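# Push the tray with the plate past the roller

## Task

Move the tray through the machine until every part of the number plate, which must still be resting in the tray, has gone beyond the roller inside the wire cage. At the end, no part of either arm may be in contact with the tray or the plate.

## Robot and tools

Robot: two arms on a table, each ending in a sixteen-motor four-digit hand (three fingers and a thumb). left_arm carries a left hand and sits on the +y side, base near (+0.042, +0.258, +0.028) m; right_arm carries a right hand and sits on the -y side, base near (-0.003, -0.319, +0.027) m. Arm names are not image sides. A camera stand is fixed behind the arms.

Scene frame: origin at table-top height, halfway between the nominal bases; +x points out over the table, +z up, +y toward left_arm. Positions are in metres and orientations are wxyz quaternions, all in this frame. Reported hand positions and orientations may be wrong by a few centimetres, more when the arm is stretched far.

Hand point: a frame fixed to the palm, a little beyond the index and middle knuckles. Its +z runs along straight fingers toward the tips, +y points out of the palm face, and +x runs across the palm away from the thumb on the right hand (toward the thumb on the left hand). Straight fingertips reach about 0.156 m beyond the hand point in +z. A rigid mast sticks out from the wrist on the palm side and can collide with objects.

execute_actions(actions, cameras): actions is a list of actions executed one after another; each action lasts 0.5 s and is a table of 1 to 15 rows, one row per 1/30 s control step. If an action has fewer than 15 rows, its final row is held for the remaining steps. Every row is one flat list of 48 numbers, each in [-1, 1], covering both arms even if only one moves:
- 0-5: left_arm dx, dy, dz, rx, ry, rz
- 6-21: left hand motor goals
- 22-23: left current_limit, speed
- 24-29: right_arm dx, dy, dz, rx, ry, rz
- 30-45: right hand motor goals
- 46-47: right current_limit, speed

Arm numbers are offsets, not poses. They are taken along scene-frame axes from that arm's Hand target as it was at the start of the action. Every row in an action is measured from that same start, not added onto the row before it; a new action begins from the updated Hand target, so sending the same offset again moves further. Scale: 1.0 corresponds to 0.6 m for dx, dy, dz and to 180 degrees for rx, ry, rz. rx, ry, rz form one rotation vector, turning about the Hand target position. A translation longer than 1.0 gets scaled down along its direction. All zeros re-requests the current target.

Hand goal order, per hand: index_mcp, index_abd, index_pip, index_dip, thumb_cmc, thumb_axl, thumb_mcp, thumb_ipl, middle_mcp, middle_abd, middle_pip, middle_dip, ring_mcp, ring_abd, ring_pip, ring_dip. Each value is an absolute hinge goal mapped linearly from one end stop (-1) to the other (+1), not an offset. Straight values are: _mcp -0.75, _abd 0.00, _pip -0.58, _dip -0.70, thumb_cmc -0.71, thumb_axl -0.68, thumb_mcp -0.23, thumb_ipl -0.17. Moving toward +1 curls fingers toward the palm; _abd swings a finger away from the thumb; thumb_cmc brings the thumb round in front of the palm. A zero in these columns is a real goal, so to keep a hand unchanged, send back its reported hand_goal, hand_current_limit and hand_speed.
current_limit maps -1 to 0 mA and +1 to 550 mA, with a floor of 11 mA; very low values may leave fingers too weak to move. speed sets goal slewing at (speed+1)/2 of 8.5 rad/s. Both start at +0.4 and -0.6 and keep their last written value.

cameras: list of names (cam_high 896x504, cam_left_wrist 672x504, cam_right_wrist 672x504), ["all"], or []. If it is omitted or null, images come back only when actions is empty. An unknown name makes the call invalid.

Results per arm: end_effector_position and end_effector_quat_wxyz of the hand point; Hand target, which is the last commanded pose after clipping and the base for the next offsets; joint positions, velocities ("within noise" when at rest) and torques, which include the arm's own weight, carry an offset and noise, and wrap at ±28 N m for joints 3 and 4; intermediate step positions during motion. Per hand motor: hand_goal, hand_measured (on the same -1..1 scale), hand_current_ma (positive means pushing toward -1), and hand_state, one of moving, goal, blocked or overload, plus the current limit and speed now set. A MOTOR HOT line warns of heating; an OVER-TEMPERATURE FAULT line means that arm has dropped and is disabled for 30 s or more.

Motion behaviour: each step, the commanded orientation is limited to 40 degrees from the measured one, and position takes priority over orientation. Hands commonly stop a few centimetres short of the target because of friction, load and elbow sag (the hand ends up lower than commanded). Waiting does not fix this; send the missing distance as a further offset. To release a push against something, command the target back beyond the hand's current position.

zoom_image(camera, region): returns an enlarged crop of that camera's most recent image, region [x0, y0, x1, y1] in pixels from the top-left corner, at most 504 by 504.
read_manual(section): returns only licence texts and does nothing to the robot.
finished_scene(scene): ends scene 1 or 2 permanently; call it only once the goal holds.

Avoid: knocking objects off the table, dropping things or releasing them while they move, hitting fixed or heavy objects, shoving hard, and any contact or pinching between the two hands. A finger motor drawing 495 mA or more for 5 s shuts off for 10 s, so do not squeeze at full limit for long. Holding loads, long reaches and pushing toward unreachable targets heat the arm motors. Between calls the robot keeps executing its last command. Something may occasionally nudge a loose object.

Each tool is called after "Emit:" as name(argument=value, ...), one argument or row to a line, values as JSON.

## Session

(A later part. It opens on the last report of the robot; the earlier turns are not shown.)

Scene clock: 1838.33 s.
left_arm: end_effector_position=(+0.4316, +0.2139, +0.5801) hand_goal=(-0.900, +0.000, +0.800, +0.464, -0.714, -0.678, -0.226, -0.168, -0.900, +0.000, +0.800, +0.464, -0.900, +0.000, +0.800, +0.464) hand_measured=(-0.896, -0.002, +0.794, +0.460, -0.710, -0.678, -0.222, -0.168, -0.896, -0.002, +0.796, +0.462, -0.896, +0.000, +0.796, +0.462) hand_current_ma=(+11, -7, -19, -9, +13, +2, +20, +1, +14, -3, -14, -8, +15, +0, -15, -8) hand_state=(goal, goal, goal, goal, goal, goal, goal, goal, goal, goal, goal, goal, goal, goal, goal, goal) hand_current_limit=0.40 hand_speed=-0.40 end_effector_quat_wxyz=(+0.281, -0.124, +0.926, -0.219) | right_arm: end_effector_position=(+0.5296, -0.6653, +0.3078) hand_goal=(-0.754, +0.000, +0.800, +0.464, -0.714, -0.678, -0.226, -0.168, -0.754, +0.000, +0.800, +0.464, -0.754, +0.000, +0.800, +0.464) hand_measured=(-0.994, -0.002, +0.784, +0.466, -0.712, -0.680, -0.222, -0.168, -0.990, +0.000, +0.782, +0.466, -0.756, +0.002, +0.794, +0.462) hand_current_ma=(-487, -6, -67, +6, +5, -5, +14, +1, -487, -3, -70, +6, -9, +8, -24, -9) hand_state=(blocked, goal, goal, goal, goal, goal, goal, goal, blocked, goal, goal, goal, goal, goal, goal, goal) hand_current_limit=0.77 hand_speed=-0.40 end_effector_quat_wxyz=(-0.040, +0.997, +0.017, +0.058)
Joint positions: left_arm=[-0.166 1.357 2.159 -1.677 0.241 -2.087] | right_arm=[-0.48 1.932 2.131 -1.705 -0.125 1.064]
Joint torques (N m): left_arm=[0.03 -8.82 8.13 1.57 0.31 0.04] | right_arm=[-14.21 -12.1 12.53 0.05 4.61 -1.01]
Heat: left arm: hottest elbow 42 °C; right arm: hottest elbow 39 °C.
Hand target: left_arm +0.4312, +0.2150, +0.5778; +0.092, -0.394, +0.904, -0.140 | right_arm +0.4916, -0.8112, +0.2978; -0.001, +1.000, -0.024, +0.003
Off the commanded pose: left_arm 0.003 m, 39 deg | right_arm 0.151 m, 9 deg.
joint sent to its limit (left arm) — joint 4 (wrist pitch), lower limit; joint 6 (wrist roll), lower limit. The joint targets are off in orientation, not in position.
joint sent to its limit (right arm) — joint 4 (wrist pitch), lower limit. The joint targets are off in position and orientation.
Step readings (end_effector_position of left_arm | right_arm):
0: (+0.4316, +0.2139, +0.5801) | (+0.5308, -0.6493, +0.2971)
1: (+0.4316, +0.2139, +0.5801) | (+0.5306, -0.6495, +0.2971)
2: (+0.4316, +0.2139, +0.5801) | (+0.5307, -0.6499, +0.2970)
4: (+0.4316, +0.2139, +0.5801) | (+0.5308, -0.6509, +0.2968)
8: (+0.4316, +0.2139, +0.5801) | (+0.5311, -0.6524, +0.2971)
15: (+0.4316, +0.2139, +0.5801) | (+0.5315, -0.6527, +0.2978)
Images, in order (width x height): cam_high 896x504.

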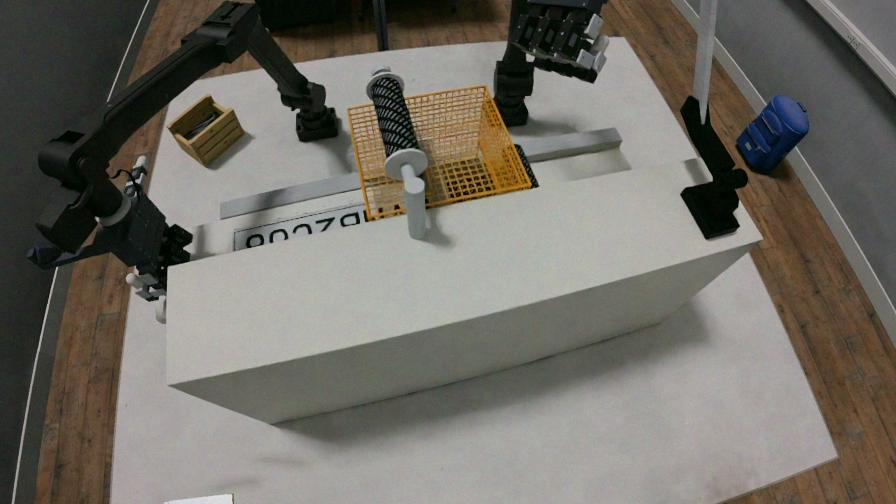

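Emit:
execute_actions(
  actions=[
    [[0,0,0,0,0,0,-0.9,0,0.8,0.464,-0.714,-0.678,-0.226,-0.168,-0.9,0,0.8,0.464,-0.9,0,0.8,0.464,0.4,-0.4,0.02,0.22,0,0,0,0,-0.754,0,0.8,0.464,-0.714,-0.678,-0.226,-0.168,-0.754,0,0.8,0.464,-0.754,0,0.8,0.464,0.75,-0.4]],
  ],
  cameras=[],
)

Scene clock: 1841.50 s.
left_arm: end_effector_position=(+0.4316, +0.2139, +0.5801) hand_goal=(-0.900, +0.000, +0.800, +0.464, -0.714, -0.678, -0.226, -0.168, -0.900, +0.000, +0.800, +0.464, -0.900, +0.000, +0.800, +0.464) hand_measured=(-0.896, -0.002, +0.794, +0.460, -0.710, -0.678, -0.222, -0.168, -0.896, -0.002, +0.796, +0.462, -0.896, +0.000, +0.796, +0.462) hand_current_ma=(+11, -7, -19, -9, +13, +2, +20, +1, +14, -3, -14, -8, +15, +0, -15, -8) hand_state=(goal, goal, goal, goal, goal, goal, goal, goal, goal, goal, goal, goal, goal, goal, goal, goal) hand_current_limit=0.40 hand_speed=-0.40 end_effector_quat_wxyz=(+0.281, -0.124, +0.926, -0.219) | right_arm: end_effector_position=(+0.5304, -0.6447, +0.2998) hand_goal=(-0.754, +0.000, +0.800, +0.464, -0.714, -0.678, -0.226, -0.168, -0.754, +0.000, +0.800, +0.464, -0.754, +0.000, +0.800, +0.464) hand_measured=(-0.812, +0.000, +0.798, +0.466, -0.712, -0.680, -0.222, -0.168, -0.826, +0.002, +0.796, +0.466, -0.748, +0.018, +0.800, +0.462) hand_current_ma=(-269, -2, -5, +6, +5, -5, +14, +1, -341, +6, -12, +6, +25, +62, +2, -9) hand_state=(blocked, goal, goal, goal, goal, goal, goal, goal, blocked, goal, goal, goal, goal, goal, goal, goal) hand_current_limit=0.75 hand_speed=-0.40 end_effector_quat_wxyz=(-0.021, +0.999, +0.020, +0.029)
Joint positions: left_arm=[-0.166 1.357 2.159 -1.677 0.241 -2.087] | right_arm=[-0.431 1.925 2.09 -1.702 -0.063 1.105]
Joint torques (N m): left_arm=[0.15 -8.76 8.13 1.57 0.32 0.04] | right_arm=[-4.84 -17.49 7.13 -0.01 2.32 0.21]
Heat: left arm: hottest elbow 42 °C; right arm: hottest elbow 39 °C.
Hand target: left_arm +0.4312, +0.2150, +0.5778; +0.092, -0.394, +0.904, -0.140 | right_arm +0.5034, -0.6794, +0.2979; -0.001, +1.000, -0.024, +0.003
Off the commanded pose: left_arm 0.003 m, 39 deg | right_arm 0.044 m, 6 deg.
joint sent to its limit (left arm) — joint 4 (wrist pitch), lower limit; joint 6 (wrist roll), lower limit. The joint targets are off in orientation, not in position.
joint sent to its limit (right arm) — joint 4 (wrist pitch), lower limit. The joint targets still meet the commanded pose.
Step readings (end_effector_position of left_arm | right_arm):
0: (+0.4316, +0.2139, +0.5801) | (+0.5296, -0.6653, +0.3078)
1: (+0.4316, +0.2139, +0.5801) | (+0.5295, -0.6652, +0.3080)
2: (+0.4316, +0.2139, +0.5801) | (+0.5294, -0.6642, +0.3087)
4: (+0.4316, +0.2139, +0.5801) | (+0.5299, -0.6621, +0.3091)
8: (+0.4316, +0.2139, +0.5801) | (+0.5293, -0.6558, +0.3085)
15: (+0.4316, +0.2139, +0.5801) | (+0.5305, -0.6448, +0.3001)
No camera images: "cameras" was empty.

Emit:
execute_actions(
  actions=[
    [[0,0,0,0,0,0,-0.9,0,0.8,0.464,-0.714,-0.678,-0.226,-0.168,-0.9,0,0.8,0.464,-0.9,0,0.8,0.464,0.4,-0.4,0.0,0.12,0,0,0,0.02,-0.754,0,0.8,0.464,-0.714,-0.678,-0.226,-0.168,-0.754,0,0.8,0.464,-0.754,0,0.8,0.464,0.6,-0.4]],
    [[0,0,0,0,0,0,-0.9,0,0.8,0.464,-0.714,-0.678,-0.226,-0.168,-0.9,0,0.8,0.464,-0.9,0,0.8,0.464,0.4,-0.4,0.01,0.06,0.11,0,0,0,-0.754,0,0.8,0.464,-0.714,-0.678,-0.226,-0.168,-0.754,0,0.8,0.464,-0.754,0,0.8,0.464,0.4,-0.4]],
    [[0,0,0,0,0,0,-0.9,0,0.8,0.464,-0.714,-0.678,-0.226,-0.168,-0.9,0,0.8,0.464,-0.9,0,0.8,0.464,0.4,-0.4,0.01,0.12,0.02,0,0,0,-0.754,0,0.3,-0.26,-0.714,-0.678,-0.226,-0.168,-0.754,0,0.3,-0.26,-0.754,0,0.3,-0.26,0.4,-0.4]],
    [[0,0,0,0,0,0,-0.9,0,0.8,0.464,-0.714,-0.678,-0.226,-0.168,-0.9,0,0.8,0.464,-0.9,0,0.8,0.464,0.4,-0.4,0.01,0.12,-0.01,0,0,0,-0.754,0,0.3,-0.26,-0.714,-0.678,-0.226,-0.168,-0.754,0,0.3,-0.26,-0.754,0,0.3,-0.26,0.4,-0.4]],
  ],
  cameras=["cam_high","cam_right_wrist"],
)

Scene clock: 1900.63 s.
left_arm: end_effector_position=(+0.4316, +0.2139, +0.5801) hand_goal=(-0.900, +0.000, +0.800, +0.464, -0.714, -0.678, -0.226, -0.168, -0.900, +0.000, +0.800, +0.464, -0.900, +0.000, +0.800, +0.464) hand_measured=(-0.896, -0.002, +0.794, +0.460, -0.710, -0.678, -0.222, -0.168, -0.896, -0.002, +0.796, +0.462, -0.896, +0.000, +0.796, +0.462) hand_current_ma=(+11, -7, -19, -9, +13, +2, +20, +1, +14, -3, -14, -8, +15, +0, -15, -8) hand_state=(goal, goal, goal, goal, goal, goal, goal, goal, goal, goal, goal, goal, goal, goal, goal, goal) hand_current_limit=0.40 hand_speed=-0.40 end_effector_quat_wxyz=(+0.281, -0.124, +0.926, -0.219) | right_arm: end_effector_position=(+0.5274, -0.4217, +0.3498) hand_goal=(-0.754, +0.000, +0.300, -0.260, -0.714, -0.678, -0.226, -0.168, -0.754, +0.000, +0.300, -0.260, -0.754, +0.000, +0.300, -0.260) hand_measured=(-0.756, +0.000, +0.300, -0.258, -0.714, -0.680, -0.222, -0.168, -0.754, +0.002, +0.300, -0.258, -0.754, +0.002, +0.300, -0.258) hand_current_ma=(-4, -2, +1, +7, +3, -5, +16, +1, -3, +7, +1, +9, -2, +7, +1, +7) hand_state=(goal, goal, goal, goal, goal, goal, goal, goal, goal, goal, goal, goal, goal, goal, goal, goal) hand_current_limit=0.40 hand_speed=-0.40 end_effector_quat_wxyz=(+0.010, +0.999, +0.027, +0.039)
Joint positions: left_arm=[-0.166 1.357 2.159 -1.677 0.241 -2.087] | right_arm=[-0.028 1.747 1.954 -1.699 0.016 1.492]
Joint torques (N m): left_arm=[0.15 -8.82 8.14 1.57 0.31 0.04] | right_arm=[-2.02 -16.85 9.26 -0.14 0.28 0.02]
Heat: left arm: hottest elbow 42 °C; right arm: hottest elbow 37 °C.
Hand target: left_arm +0.4312, +0.2150, +0.5778; +0.092, -0.394, +0.904, -0.140 | right_arm +0.5214, -0.4274, +0.3698; -0.001, +1.000, +0.007, +0.003
Off the commanded pose: left_arm 0.003 m, 39 deg | right_arm 0.022 m, 5 deg.
joint sent to its limit (left arm) — joint 4 (wrist pitch), lower limit; joint 6 (wrist roll), lower limit. The joint targets are off in orientation, not in position.
joint sent to its limit (right arm) — joint 4 (wrist pitch), lower limit. The joint targets are off in orientation, not in position.
Step readings (end_effector_position of left_arm | right_arm):
0: (+0.4316, +0.2139, +0.5801) | (+0.5304, -0.6447, +0.2998)
1: (+0.4316, +0.2139, +0.5801) | (+0.5305, -0.6443, +0.2991)
2: (+0.4316, +0.2139, +0.5801) | (+0.5306, -0.6426, +0.2984)
4: (+0.4316, +0.2139, +0.5801) | (+0.5308, -0.6389, +0.2979)
8: (+0.4316, +0.2139, +0.5801) | (+0.5188, -0.6214, +0.2940)
15: (+0.4316, +0.2139, +0.5801) | (+0.5082, -0.6121, +0.2869)
16: (+0.4316, +0.2139, +0.5801) | (+0.5077, -0.6117, +0.2872)
17: (+0.4316, +0.2139, +0.5801) | (+0.5075, -0.6103, +0.2885)
19: (+0.4316, +0.2139, +0.5801) | (+0.5063, -0.6061, +0.2928)
23: (+0.4316, +0.2139, +0.5801) | (+0.5043, -0.5902, +0.3094)
30: (+0.4316, +0.2139, +0.5801) | (+0.5058, -0.5693, +0.3388)
31: (+0.4316, +0.2139, +0.5801) | (+0.5059, -0.5688, +0.3406)
32: (+0.4316, +0.2139, +0.5801) | (+0.5064, -0.5652, +0.3417)
34: (+0.4316, +0.2139, +0.5801) | (+0.5066, -0.5596, +0.3442)
38: (+0.4316, +0.2139, +0.5801) | (+0.5151, -0.5281, +0.3464)
45: (+0.4316, +0.2139, +0.5801) | (+0.5224, -0.4934, +0.3501)
46: (+0.4316, +0.2139, +0.5801) | (+0.5218, -0.4933, +0.3505)
47: (+0.4316, +0.2139, +0.5801) | (+0.5214, -0.4915, +0.3508)
49: (+0.4316, +0.2139, +0.5801) | (+0.5206, -0.4870, +0.3518)
53: (+0.4316, +0.2139, +0.5801) | (+0.5245, -0.4578, +0.3511)
60: (+0.4316, +0.2139, +0.5801) | (+0.5288, -0.4220, +0.3499)
Images, in order (width x height): cam_high 896x504, cam_right_wrist 672x504.

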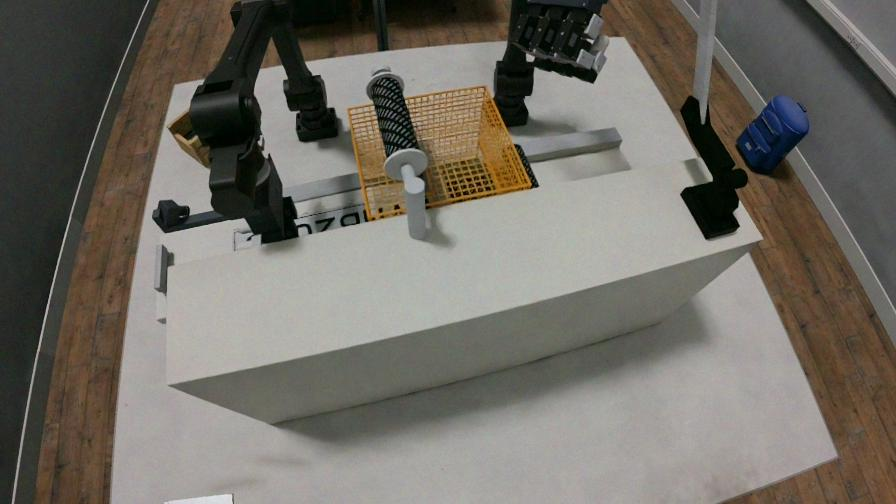

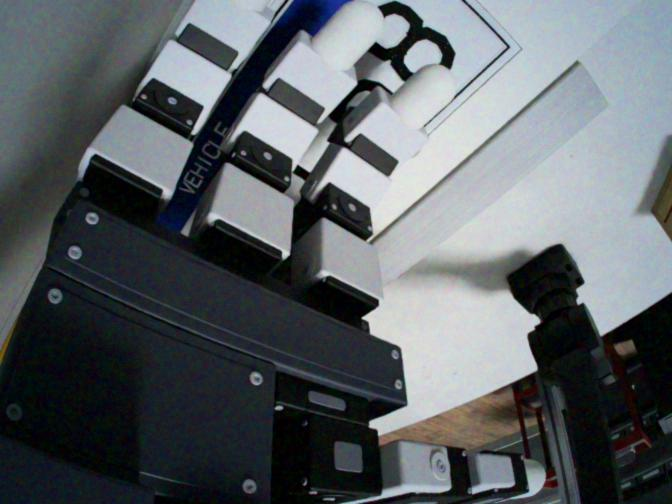

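Emit:
zoom_image(
  camera="cam_right_wrist",
  region=[400, 0, 560, 140],
)

Scaled by 3.150 from the camera's 672x504 image, which has a finer 960x720 frame.

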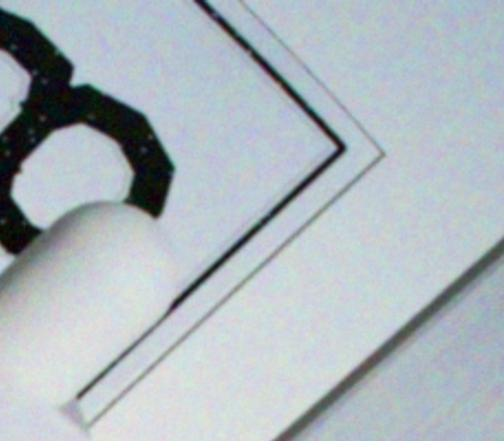

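Emit:
execute_actions(
  actions=[
    [[0,0,0,0,0,0,-0.9,0,0.8,0.464,-0.714,-0.678,-0.226,-0.168,-0.9,0,0.8,0.464,-0.9,0,0.8,0.464,0.4,-0.4,0,0.03,0.06,0.083,0.029,-0.068,-0.754,0,0.8,0.464,-0.714,-0.678,-0.8,-0.168,-0.754,0,0.8,0.464,-0.754,0,0.8,0.464,0.4,-0.4]],
    [[0,0,0,0,0,0,-0.9,0,0.8,0.464,-0.714,-0.678,-0.226,-0.168,-0.9,0,0.8,0.464,-0.9,0,0.8,0.464,0.4,-0.4,0.01,0.02,0.0,0.083,0.029,-0.068,-0.754,0,0.8,0.464,-0.714,-0.678,-0.8,-0.168,-0.754,0,0.8,0.464,-0.754,0,0.8,0.464,0.4,-0.4]],
    [[0,0,0,0,0,0,-0.9,0,0.8,0.464,-0.714,-0.678,-0.226,-0.168,-0.9,0,0.8,0.464,-0.9,0,0.8,0.464,0.4,-0.4,0.01,0.02,-0.06,0.083,0.029,-0.068,-0.754,0,0.8,0.464,-0.714,-0.678,-0.8,-0.168,-0.754,0,0.8,0.464,-0.754,0,0.8,0.464,0.4,-0.4]],
  ],
  cameras=["cam_right_wrist"],
)

Scene clock: 1917.37 s.
left_arm: end_effector_position=(+0.4316, +0.2139, +0.5801) hand_goal=(-0.900, +0.000, +0.800, +0.464, -0.714, -0.678, -0.226, -0.168, -0.900, +0.000, +0.800, +0.464, -0.900, +0.000, +0.800, +0.464) hand_measured=(-0.896, -0.002, +0.794, +0.460, -0.710, -0.678, -0.222, -0.168, -0.896, -0.002, +0.796, +0.462, -0.896, +0.000, +0.796, +0.462) hand_current_ma=(+11, -7, -19, -9, +13, +2, +20, +1, +14, -3, -14, -8, +15, +0, -15, -8) hand_state=(goal, goal, goal, goal, goal, goal, goal, goal, goal, goal, goal, goal, goal, goal, goal, goal) hand_current_limit=0.40 hand_speed=-0.40 end_effector_quat_wxyz=(+0.281, -0.124, +0.926, -0.219) | right_arm: end_effector_position=(+0.5116, -0.3358, +0.4004) hand_goal=(-0.754, +0.000, +0.800, +0.464, -0.714, -0.678, -0.800, -0.168, -0.754, +0.000, +0.800, +0.464, -0.754, +0.000, +0.800, +0.464) hand_measured=(-0.752, +0.000, +0.794, +0.462, -0.712, -0.680, -0.794, -0.168, -0.752, +0.002, +0.794, +0.460, -0.408, +0.002, +0.794, +0.462) hand_current_ma=(+7, -2, -21, -9, +10, -5, +24, +1, +8, +7, -21, -11, +385, +7, -21, -9) hand_state=(goal, goal, goal, goal, goal, goal, goal, goal, goal, goal, goal, goal, blocked, goal, goal, goal) hand_current_limit=0.40 hand_speed=-0.40 end_effector_quat_wxyz=(-0.418, +0.862, -0.285, +0.027)
Joint positions: left_arm=[-0.166 1.357 2.159 -1.677 0.241 -2.087] | right_arm=[-0.209 1.759 2.099 -1.704 -0.846 2.098]
Joint torques (N m): left_arm=[0.15 -8.76 8.14 1.58 0.31 0.04] | right_arm=[-6.71 -8.53 10.04 0.17 0.09 0]
Heat: left arm: hottest elbow 42 °C; right arm: hottest elbow 36 °C.
Hand target: left_arm +0.4312, +0.2150, +0.5778; +0.092, -0.394, +0.904, -0.140 | right_arm +0.5334, -0.3854, +0.3699; -0.374, +0.868, -0.301, -0.124
Off the commanded pose: left_arm 0.003 m, 39 deg | right_arm 0.062 m, 18 deg.
joint sent to its limit (left arm) — joint 4 (wrist pitch), lower limit; joint 6 (wrist roll), lower limit. The joint targets are off in orientation, not in position.
joint sent to its limit (right arm) — joint 4 (wrist pitch), lower limit; joint 6 (wrist roll), upper limit. The joint targets are off in position and orientation.
Step readings (end_effector_position of left_arm | right_arm):
0: (+0.4316, +0.2139, +0.5801) | (+0.5274, -0.4217, +0.3498)
1: (+0.4316, +0.2139, +0.5801) | (+0.5272, -0.4211, +0.3495)
2: (+0.4316, +0.2139, +0.5801) | (+0.5267, -0.4180, +0.3480)
4: (+0.4316, +0.2139, +0.5801) | (+0.5253, -0.4078, +0.3449)
8: (+0.4316, +0.2139, +0.5801) | (+0.5269, -0.3991, +0.3577)
15: (+0.4316, +0.2139, +0.5801) | (+0.5218, -0.4048, +0.3818)
16: (+0.4316, +0.2139, +0.5801) | (+0.5216, -0.4041, +0.3828)
17: (+0.4316, +0.2139, +0.5801) | (+0.5215, -0.3996, +0.3833)
19: (+0.4316, +0.2139, +0.5801) | (+0.5219, -0.3926, +0.3853)
23: (+0.4316, +0.2139, +0.5801) | (+0.5207, -0.3858, +0.3923)
30: (+0.4316, +0.2139, +0.5801) | (+0.5164, -0.3762, +0.3928)
31: (+0.4316, +0.2139, +0.5801) | (+0.5159, -0.3748, +0.3929)
32: (+0.4316, +0.2139, +0.5801) | (+0.5150, -0.3706, +0.3930)
34: (+0.4316, +0.2139, +0.5801) | (+0.5141, -0.3598, +0.3935)
38: (+0.4316, +0.2139, +0.5801) | (+0.5132, -0.3449, +0.3967)
45: (+0.4316, +0.2139, +0.5801) | (+0.5116, -0.3364, +0.4003)
Images, in order (width x height): cam_right_wrist 672x504.

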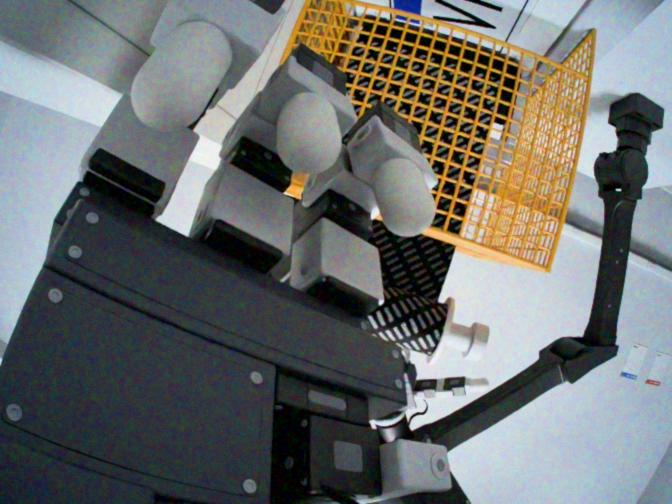

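Emit:
execute_actions(
  actions=[
    [[0,0,0,0,0,0,-0.9,0,0.8,0.464,-0.714,-0.678,-0.226,-0.168,-0.9,0,0.8,0.464,-0.9,0,0.8,0.464,0.4,-0.4,-0.08,-0.05,0.05,0,0,0,-0.754,0,0.8,0.464,-0.714,-0.678,-0.8,-0.168,-0.754,0,0.8,0.464,-0.754,0,0.8,0.464,0.4,-0.4]],
  ],
  cameras=["cam_high","cam_right_wrist"],
)

Scene clock: 1920.87 s.
left_arm: end_effector_position=(+0.4316, +0.2139, +0.5801) hand_goal=(-0.900, +0.000, +0.800, +0.464, -0.714, -0.678, -0.226, -0.168, -0.900, +0.000, +0.800, +0.464, -0.900, +0.000, +0.800, +0.464) hand_measured=(-0.896, -0.002, +0.794, +0.460, -0.710, -0.678, -0.222, -0.168, -0.896, -0.002, +0.796, +0.462, -0.896, +0.000, +0.796, +0.462) hand_current_ma=(+11, -7, -19, -9, +13, +2, +20, +1, +14, -3, -14, -8, +15, +0, -15, -8) hand_state=(goal, goal, goal, goal, goal, goal, goal, goal, goal, goal, goal, goal, goal, goal, goal, goal) hand_current_limit=0.40 hand_speed=-0.40 end_effector_quat_wxyz=(+0.281, -0.124, +0.926, -0.219) | right_arm: end_effector_position=(+0.4897, -0.4223, +0.3841) hand_goal=(-0.754, +0.000, +0.800, +0.464, -0.714, -0.678, -0.800, -0.168, -0.754, +0.000, +0.800, +0.464, -0.754, +0.000, +0.800, +0.464) hand_measured=(-0.752, +0.000, +0.794, +0.462, -0.710, -0.680, -0.796, -0.168, -0.750, +0.002, +0.794, +0.460, -0.744, +0.002, +0.794, +0.462) hand_current_ma=(+10, -2, -20, -9, +13, -5, +17, +1, +12, +7, -19, -11, +43, +7, -19, -9) hand_state=(goal, goal, goal, goal, goal, goal, goal, goal, goal, goal, goal, goal, goal, goal, goal, goal) hand_current_limit=0.40 hand_speed=-0.40 end_effector_quat_wxyz=(-0.390, +0.844, -0.365, +0.046)
Joint positions: left_arm=[-0.166 1.357 2.159 -1.677 0.241 -2.087] | right_arm=[-0.369 1.742 2.041 -1.704 -0.793 2.092]
Joint torques (N m): left_arm=[0.03 -8.76 8.12 1.59 0.32 0.04] | right_arm=[-0.56 -16.73 8.4 0.12 -0.52 -0.01]
Heat: left arm: hottest elbow 41 °C; right arm: hottest elbow 36 °C.
Hand target: left_arm +0.4312, +0.2150, +0.5778; +0.092, -0.394, +0.904, -0.140 | right_arm +0.4855, -0.4153, +0.3999; -0.374, +0.868, -0.301, -0.124
Off the commanded pose: left_arm 0.003 m, 39 deg | right_arm 0.018 m, 21 deg.
joint sent to its limit (left arm) — joint 4 (wrist pitch), lower limit; joint 6 (wrist roll), lower limit. The joint targets are off in orientation, not in position.
joint sent to its limit (right arm) — joint 4 (wrist pitch), lower limit; joint 6 (wrist roll), upper limit. The joint targets are off in orientation, not in position.
Step readings (end_effector_position of left_arm | right_arm):
0: (+0.4316, +0.2139, +0.5801) | (+0.5116, -0.3358, +0.4004)
1: (+0.4316, +0.2139, +0.5801) | (+0.5115, -0.3359, +0.4001)
2: (+0.4316, +0.2139, +0.5801) | (+0.5107, -0.3365, +0.3995)
4: (+0.4316, +0.2139, +0.5801) | (+0.5075, -0.3454, +0.3965)
8: (+0.4316, +0.2139, +0.5801) | (+0.4988, -0.3897, +0.3851)
15: (+0.4316, +0.2139, +0.5801) | (+0.4900, -0.4282, +0.3811)
Images, in order (width x height): cam_high 896x504, cam_right_wrist 672x504.

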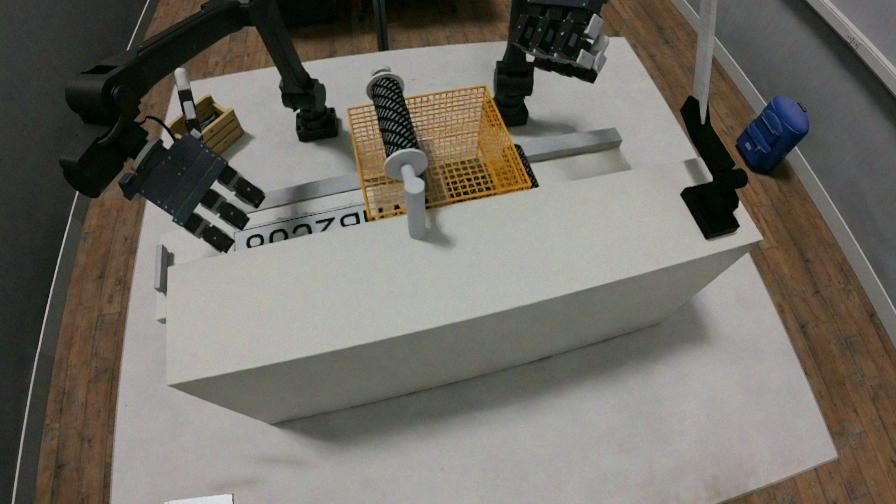

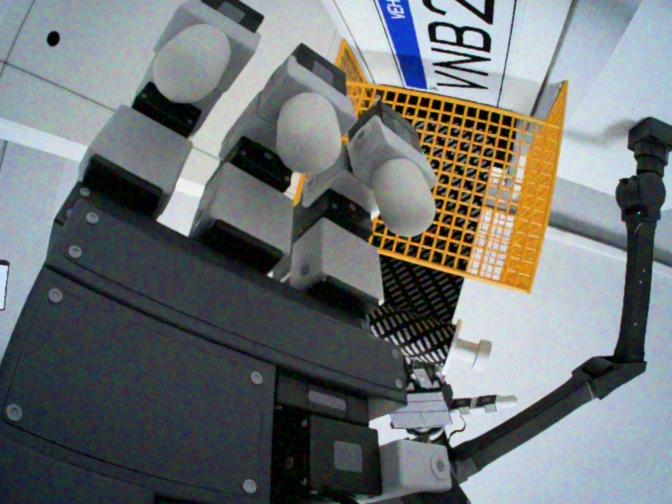

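Emit:
execute_actions(
  actions=[
    [[0,0,0,0,0,0,-0.9,0,0.8,0.464,-0.714,-0.678,-0.226,-0.168,-0.9,0,0.8,0.464,-0.9,0,0.8,0.464,0.4,-0.4,-0.01,0.0,-0.08,0,0,0.03,-0.754,0,0.8,0.464,-0.714,-0.678,-0.8,-0.168,-0.754,0,0.8,0.464,-0.754,0,0.8,0.464,0.4,-0.4]],
    [[0,0,0,0,0,0,-0.9,0,0.8,0.464,-0.714,-0.678,-0.226,-0.168,-0.9,0,0.8,0.464,-0.9,0,0.8,0.464,0.4,-0.4,-0.01,0.0,-0.02,0,0,0.02,-0.754,0,0.8,0.464,-0.714,-0.678,-0.8,-0.168,-0.754,0,0.8,0.464,-0.754,0,0.8,0.464,0.4,-0.4]],
  ],
  cameras=["cam_right_wrist"],
)

Emit:
zoom_image(
  camera="cam_right_wrist",
  region=[390, 20, 550, 140],
)

Scene clock: 1927.67 s.
left_arm: end_effector_position=(+0.4316, +0.2139, +0.5801) hand_goal=(-0.900, +0.000, +0.800, +0.464, -0.714, -0.678, -0.226, -0.168, -0.900, +0.000, +0.800, +0.464, -0.900, +0.000, +0.800, +0.464) hand_measured=(-0.896, -0.002, +0.794, +0.460, -0.710, -0.678, -0.222, -0.168, -0.896, -0.002, +0.796, +0.462, -0.896, +0.000, +0.796, +0.462) hand_current_ma=(+11, -7, -19, -9, +13, +2, +20, +1, +14, -3, -14, -8, +15, +0, -15, -8) hand_state=(goal, goal, goal, goal, goal, goal, goal, goal, goal, goal, goal, goal, goal, goal, goal, goal) hand_current_limit=0.40 hand_speed=-0.40 end_effector_quat_wxyz=(+0.281, -0.124, +0.926, -0.219) | right_arm: end_effector_position=(+0.4739, -0.4210, +0.3305) hand_goal=(-0.754, +0.000, +0.800, +0.464, -0.714, -0.678, -0.800, -0.168, -0.754, +0.000, +0.800, +0.464, -0.754, +0.000, +0.800, +0.464) hand_measured=(-0.752, +0.000, +0.794, +0.462, -0.710, -0.680, -0.796, -0.168, -0.750, +0.002, +0.794, +0.460, -0.746, +0.002, +0.794, +0.462) hand_current_ma=(+10, -2, -20, -9, +13, -5, +17, +1, +12, +7, -19, -11, +36, +7, -19, -9) hand_state=(goal, goal, goal, goal, goal, goal, goal, goal, goal, goal, goal, goal, goal, goal, goal, goal) hand_current_limit=0.40 hand_speed=-0.40 end_effector_quat_wxyz=(-0.356, +0.881, -0.311, +0.012)
Joint positions: left_arm=[-0.166 1.357 2.159 -1.677 0.241 -2.087] | right_arm=[-0.341 1.731 1.896 -1.704 -0.728 1.924]
Joint torques (N m): left_arm=[0.09 -8.82 8.13 1.57 0.31 0.04] | right_arm=[-0.32 -15.91 8.24 -0.12 -0.46 -0.18]
Heat: left arm: hottest elbow 41 °C; right arm: hottest elbow 37 °C.
Hand target: left_arm +0.4312, +0.2150, +0.5778; +0.092, -0.394, +0.904, -0.140 | right_arm +0.4735, -0.4152, +0.3398; -0.363, +0.889, -0.232, -0.154
Off the commanded pose: left_arm 0.003 m, 39 deg | right_arm 0.011 m, 21 deg.
joint sent to its limit (left arm) — joint 4 (wrist pitch), lower limit; joint 6 (wrist roll), lower limit. The joint targets are off in orientation, not in position.
joint sent to its limit (right arm) — joint 4 (wrist pitch), lower limit. The joint targets are off in orientation, not in position.
Step readings (end_effector_position of left_arm | right_arm):
0: (+0.4316, +0.2139, +0.5801) | (+0.4897, -0.4223, +0.3841)
1: (+0.4316, +0.2139, +0.5801) | (+0.4896, -0.4222, +0.3838)
2: (+0.4316, +0.2139, +0.5801) | (+0.4889, -0.4222, +0.3820)
4: (+0.4316, +0.2139, +0.5801) | (+0.4843, -0.4213, +0.3747)
8: (+0.4316, +0.2139, +0.5801) | (+0.4778, -0.4199, +0.3554)
15: (+0.4316, +0.2139, +0.5801) | (+0.4767, -0.4206, +0.3479)
16: (+0.4316, +0.2139, +0.5801) | (+0.4769, -0.4205, +0.3476)
17: (+0.4316, +0.2139, +0.5801) | (+0.4767, -0.4206, +0.3465)
19: (+0.4316, +0.2139, +0.5801) | (+0.4760, -0.4206, +0.3429)
23: (+0.4316, +0.2139, +0.5801) | (+0.4734, -0.4203, +0.3341)
30: (+0.4316, +0.2139, +0.5801) | (+0.4734, -0.4210, +0.3308)
Images, in order (width x height): cam_right_wrist 672x504.

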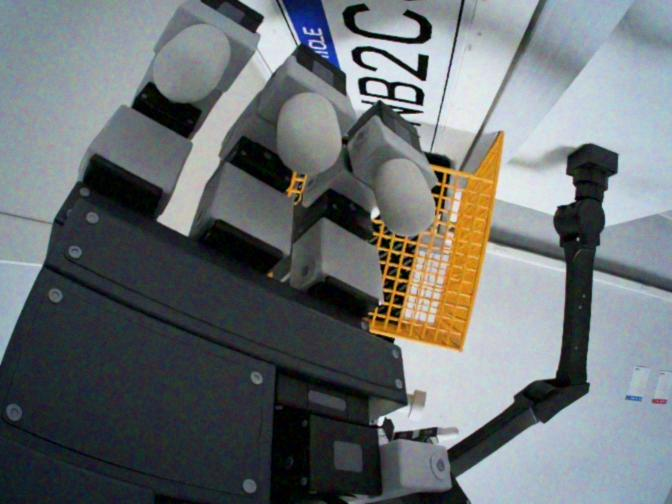

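Scaled by 3.150 from the camera's 672x504 image, which has a finer 960x720 frame.

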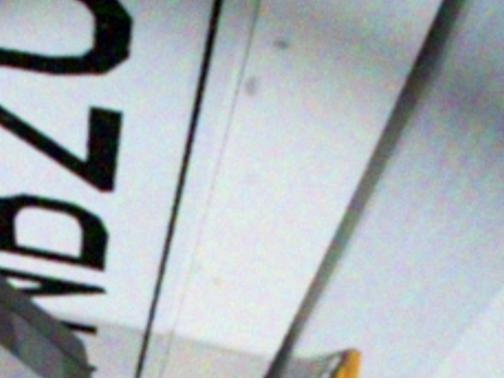

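Emit:
zoom_image(
  camera="cam_right_wrist",
  region=[410, 110, 510, 190],
)

Scaled by 5.040 from the camera's 672x504 image, which has a finer 960x720 frame.

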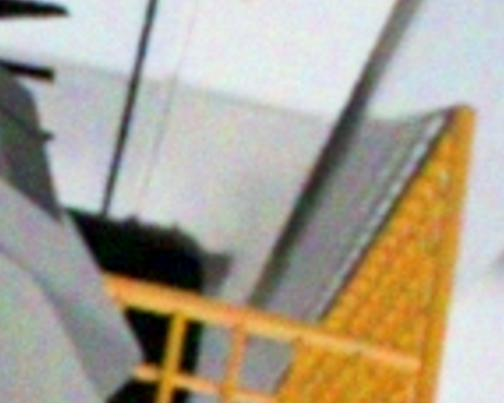

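Emit:
execute_actions(
  actions=[
    [[0,0,0,0,0,0,-0.9,0,0.8,0.464,-0.714,-0.678,-0.226,-0.168,-0.9,0,0.8,0.464,-0.9,0,0.8,0.464,0.4,-0.4,0,0.0,-0.02,0,0,-0.06,-0.754,0,0.8,0.464,-0.714,-0.678,-0.8,-0.168,-0.754,0,0.8,0.464,-0.754,0,0.8,0.464,0.4,-0.4]],
    [[0,0,0,0,0,0,-0.9,0,0.8,0.464,-0.714,-0.678,-0.226,-0.168,-0.9,0,0.8,0.464,-0.9,0,0.8,0.464,0.4,-0.4,0,0.0,-0.01,0.03,0,-0.02,-0.754,0,0.8,0.464,-0.714,-0.678,-0.8,-0.168,-0.754,0,0.8,0.464,-0.754,0,0.8,0.464,0.4,-0.4]],
  ],
  cameras=["cam_right_wrist"],
)

Emit:
zoom_image(
  camera="cam_right_wrist",
  region=[380, 60, 540, 180],
)

Scene clock: 1937.30 s.
left_arm: end_effector_position=(+0.4316, +0.2139, +0.5801) hand_goal=(-0.900, +0.000, +0.800, +0.464, -0.714, -0.678, -0.226, -0.168, -0.900, +0.000, +0.800, +0.464, -0.900, +0.000, +0.800, +0.464) hand_measured=(-0.896, -0.002, +0.794, +0.460, -0.710, -0.678, -0.222, -0.168, -0.896, -0.002, +0.796, +0.462, -0.896, +0.000, +0.796, +0.462) hand_current_ma=(+11, -7, -19, -9, +13, +2, +20, +1, +14, -3, -14, -8, +15, +0, -15, -8) hand_state=(goal, goal, goal, goal, goal, goal, goal, goal, goal, goal, goal, goal, goal, goal, goal, goal) hand_current_limit=0.40 hand_speed=-0.40 end_effector_quat_wxyz=(+0.281, -0.124, +0.926, -0.219) | right_arm: end_effector_position=(+0.4714, -0.4114, +0.3269) hand_goal=(-0.754, +0.000, +0.800, +0.464, -0.714, -0.678, -0.800, -0.168, -0.754, +0.000, +0.800, +0.464, -0.754, +0.000, +0.800, +0.464) hand_measured=(-0.752, +0.000, +0.794, +0.462, -0.710, -0.680, -0.796, -0.168, -0.750, +0.002, +0.794, +0.460, -0.746, +0.002, +0.794, +0.462) hand_current_ma=(+10, -2, -20, -9, +13, -5, +17, +1, +12, +7, -19, -11, +35, +7, -19, -9) hand_state=(goal, goal, goal, goal, goal, goal, goal, goal, goal, goal, goal, goal, goal, goal, goal, goal) hand_current_limit=0.40 hand_speed=-0.40 end_effector_quat_wxyz=(-0.414, +0.836, -0.361, -0.019)
Joint positions: left_arm=[-0.166 1.357 2.159 -1.677 0.241 -2.087] | right_arm=[-0.375 1.747 1.87 -1.704 -0.854 2.01]
Joint torques (N m): left_arm=[0.03 -8.82 8.14 1.58 0.32 0.04] | right_arm=[-1.9 -13.33 8.14 -0.21 -0.95 0.12]
Heat: left arm: hottest elbow 41 °C; right arm: hottest elbow 36 °C.
Hand target: left_arm +0.4312, +0.2150, +0.5778; +0.092, -0.394, +0.904, -0.140 | right_arm +0.4735, -0.4153, +0.3218; -0.420, +0.834, -0.336, -0.121
Off the commanded pose: left_arm 0.003 m, 39 deg | right_arm 0.007 m, 12 deg.
joint sent to its limit (left arm) — joint 4 (wrist pitch), lower limit; joint 6 (wrist roll), lower limit. The joint targets are off in orientation, not in position.
joint sent to its limit (right arm) — joint 4 (wrist pitch), lower limit. The joint targets are off in orientation, not in position.
Step readings (end_effector_position of left_arm | right_arm):
0: (+0.4316, +0.2139, +0.5801) | (+0.4739, -0.4210, +0.3305)
1: (+0.4316, +0.2139, +0.5801) | (+0.4739, -0.4210, +0.3305)
2: (+0.4316, +0.2139, +0.5801) | (+0.4738, -0.4209, +0.3305)
4: (+0.4316, +0.2139, +0.5801) | (+0.4737, -0.4188, +0.3315)
8: (+0.4316, +0.2139, +0.5801) | (+0.4730, -0.4155, +0.3330)
15: (+0.4316, +0.2139, +0.5801) | (+0.4722, -0.4128, +0.3343)
16: (+0.4316, +0.2139, +0.5801) | (+0.4721, -0.4124, +0.3344)
17: (+0.4316, +0.2139, +0.5801) | (+0.4724, -0.4104, +0.3349)
19: (+0.4316, +0.2139, +0.5801) | (+0.4724, -0.4082, +0.3360)
23: (+0.4316, +0.2139, +0.5801) | (+0.4718, -0.4066, +0.3335)
30: (+0.4316, +0.2139, +0.5801) | (+0.4716, -0.4107, +0.3271)
Images, in order (width x height): cam_right_wrist 672x504.

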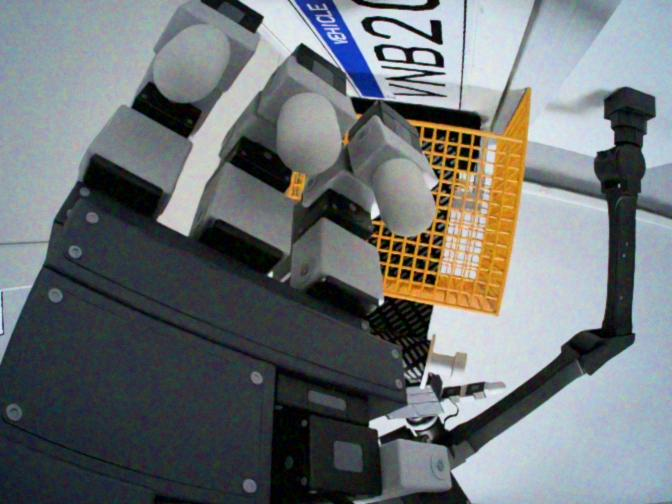

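Scaled by 3.150 from the camera's 672x504 image, which has a finer 960x720 frame.

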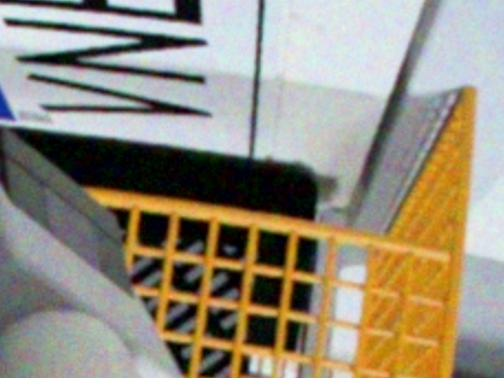

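Emit:
zoom_image(
  camera="cam_right_wrist",
  region=[378, 80, 448, 130],
)

Emit:
zoom_image(
  camera="cam_right_wrist",
  region=[440, 90, 510, 140],
)

Scaled by 7.200 from the camera's 672x504 image, which has a finer 960x720 frame.

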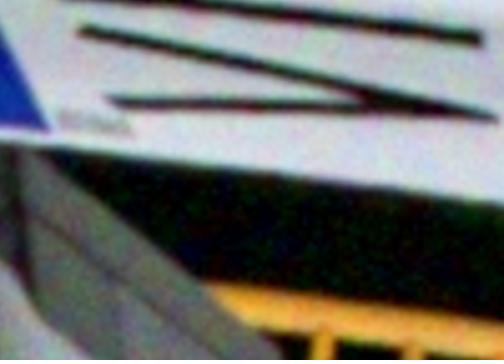

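Scaled by 7.200 from the camera's 672x504 image, which has a finer 960x720 frame.

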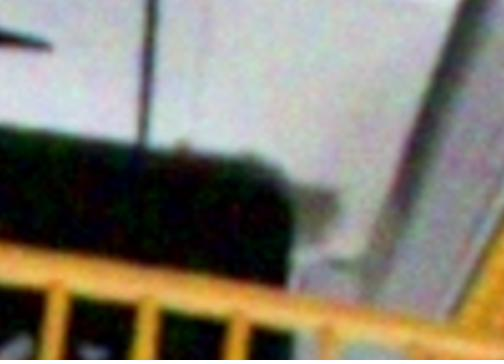

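Emit:
execute_actions(
  actions=[
    [[0,0,0,0,0,0,-0.9,0,0.8,0.464,-0.714,-0.678,-0.226,-0.168,-0.9,0,0.8,0.464,-0.9,0,0.8,0.464,0.4,-0.4,0,-0.02,0.12,0,0,0,-0.754,0,0.8,0.464,-0.714,-0.678,-0.8,-0.168,-0.754,0,0.8,0.464,-0.754,0,0.8,0.464,0.4,-0.4]],
    [[0,0,0,0,0,0,-0.9,0,0.8,0.464,-0.714,-0.678,-0.226,-0.168,-0.9,0,0.8,0.464,-0.9,0,0.8,0.464,0.4,-0.4,-0.05,-0.02,0.12,0,0,0,-0.754,0,0.8,0.464,-0.714,-0.678,-0.8,-0.168,-0.754,0,0.8,0.464,-0.754,0,0.8,0.464,0.4,-0.4]],
  ],
  cameras=["cam_high","cam_right_wrist"],
)

Emit:
zoom_image(
  camera="cam_high",
  region=[340, 130, 460, 250],
)

Emit:
zoom_image(
  camera="cam_right_wrist",
  region=[380, 60, 560, 200],
)

Scene clock: 1979.37 s.
left_arm: end_effector_position=(+0.4316, +0.2139, +0.5801) hand_goal=(-0.900, +0.000, +0.800, +0.464, -0.714, -0.678, -0.226, -0.168, -0.900, +0.000, +0.800, +0.464, -0.900, +0.000, +0.800, +0.464) hand_measured=(-0.896, -0.002, +0.794, +0.460, -0.710, -0.678, -0.222, -0.168, -0.896, -0.002, +0.796, +0.462, -0.896, +0.000, +0.796, +0.462) hand_current_ma=(+11, -7, -19, -9, +13, +2, +20, +1, +14, -3, -14, -8, +15, +0, -15, -8) hand_state=(goal, goal, goal, goal, goal, goal, goal, goal, goal, goal, goal, goal, goal, goal, goal, goal) hand_current_limit=0.40 hand_speed=-0.40 end_effector_quat_wxyz=(+0.281, -0.124, +0.926, -0.219) | right_arm: end_effector_position=(+0.4384, -0.4339, +0.4572) hand_goal=(-0.754, +0.000, +0.800, +0.464, -0.714, -0.678, -0.800, -0.168, -0.754, +0.000, +0.800, +0.464, -0.754, +0.000, +0.800, +0.464) hand_measured=(-0.752, +0.000, +0.794, +0.462, -0.710, -0.680, -0.796, -0.168, -0.750, +0.002, +0.796, +0.460, -0.746, +0.002, +0.796, +0.462) hand_current_ma=(+11, -2, -18, -9, +13, -5, +17, +1, +12, +7, -18, -11, +35, +7, -17, -9) hand_state=(goal, goal, goal, goal, goal, goal, goal, goal, goal, goal, goal, goal, goal, goal, goal, goal) hand_current_limit=0.40 hand_speed=-0.40 end_effector_quat_wxyz=(-0.443, +0.811, -0.361, +0.124)
Joint positions: left_arm=[-0.166 1.357 2.159 -1.677 0.241 -2.087] | right_arm=[-0.48 1.569 1.996 -1.704 -0.925 2.079]
Joint torques (N m): left_arm=[0.09 -8.76 8.13 1.58 0.31 0.04] | right_arm=[-1.9 -10.4 10.43 0.34 -0.93 0.1]
Heat: left arm: hottest elbow 41 °C; right arm: hottest elbow 36 °C.
Hand target: left_arm +0.4312, +0.2150, +0.5778; +0.092, -0.394, +0.904, -0.140 | right_arm +0.4434, -0.4393, +0.4659; -0.420, +0.834, -0.336, -0.121
Off the commanded pose: left_arm 0.003 m, 39 deg | right_arm 0.011 m, 29 deg.
joint sent to its limit (left arm) — joint 4 (wrist pitch), lower limit; joint 6 (wrist roll), lower limit. The joint targets are off in orientation, not in position.
joint sent to its limit (right arm) — joint 4 (wrist pitch), lower limit; joint 6 (wrist roll), upper limit. The joint targets are off in orientation, not in position.
Step readings (end_effector_position of left_arm | right_arm):
0: (+0.4316, +0.2139, +0.5801) | (+0.4714, -0.4114, +0.3269)
1: (+0.4316, +0.2139, +0.5801) | (+0.4714, -0.4113, +0.3270)
2: (+0.4316, +0.2139, +0.5801) | (+0.4710, -0.4120, +0.3272)
4: (+0.4316, +0.2139, +0.5801) | (+0.4704, -0.4147, +0.3293)
8: (+0.4316, +0.2139, +0.5801) | (+0.4720, -0.4185, +0.3405)
15: (+0.4316, +0.2139, +0.5801) | (+0.4702, -0.4215, +0.3661)
16: (+0.4316, +0.2139, +0.5801) | (+0.4699, -0.4215, +0.3689)
17: (+0.4316, +0.2139, +0.5801) | (+0.4689, -0.4225, +0.3718)
19: (+0.4316, +0.2139, +0.5801) | (+0.4651, -0.4257, +0.3794)
23: (+0.4316, +0.2139, +0.5801) | (+0.4524, -0.4308, +0.4054)
30: (+0.4316, +0.2139, +0.5801) | (+0.4379, -0.4345, +0.4532)
Images, in order (width x height): cam_high 896x504, cam_right_wrist 672x504.

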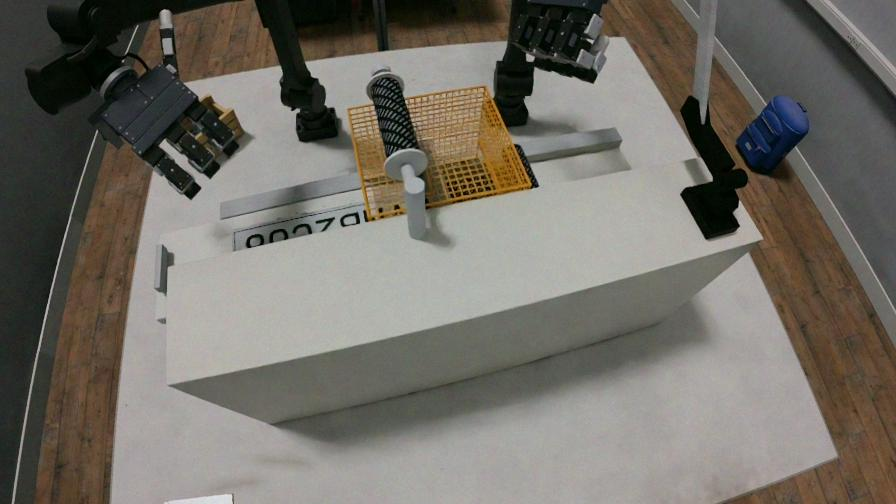

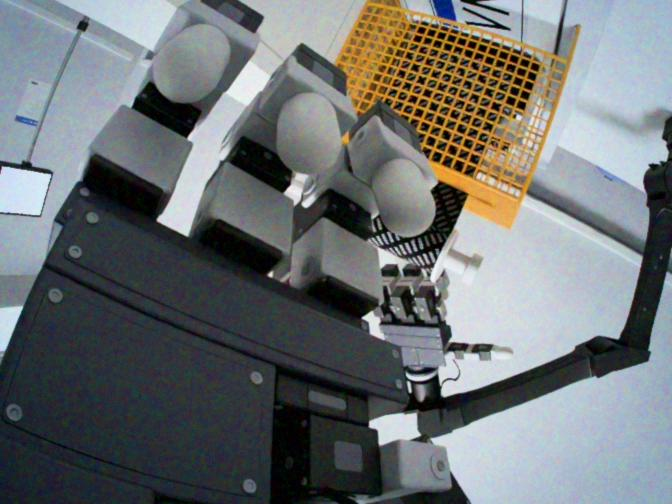

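Scaled by 4.200 from the camera's 896x504 image, which has a finer 1280x720 frame.

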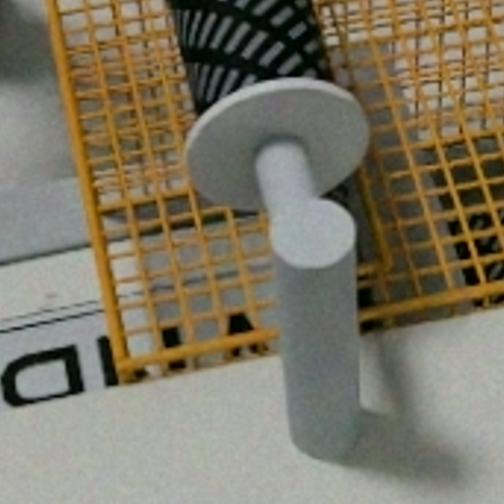

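Scaled by 2.800 from the camera's 672x504 image, which has a finer 960x720 frame.

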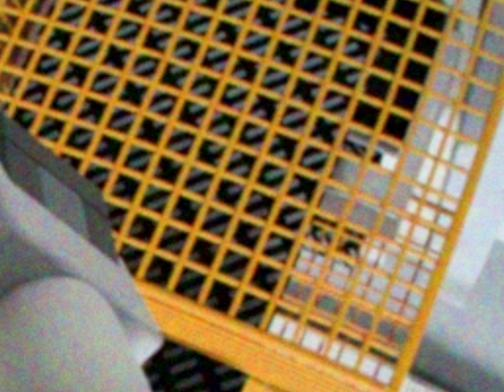

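Emit:
finished_scene(
  scene=2,
)

The scene is finished: the task was done.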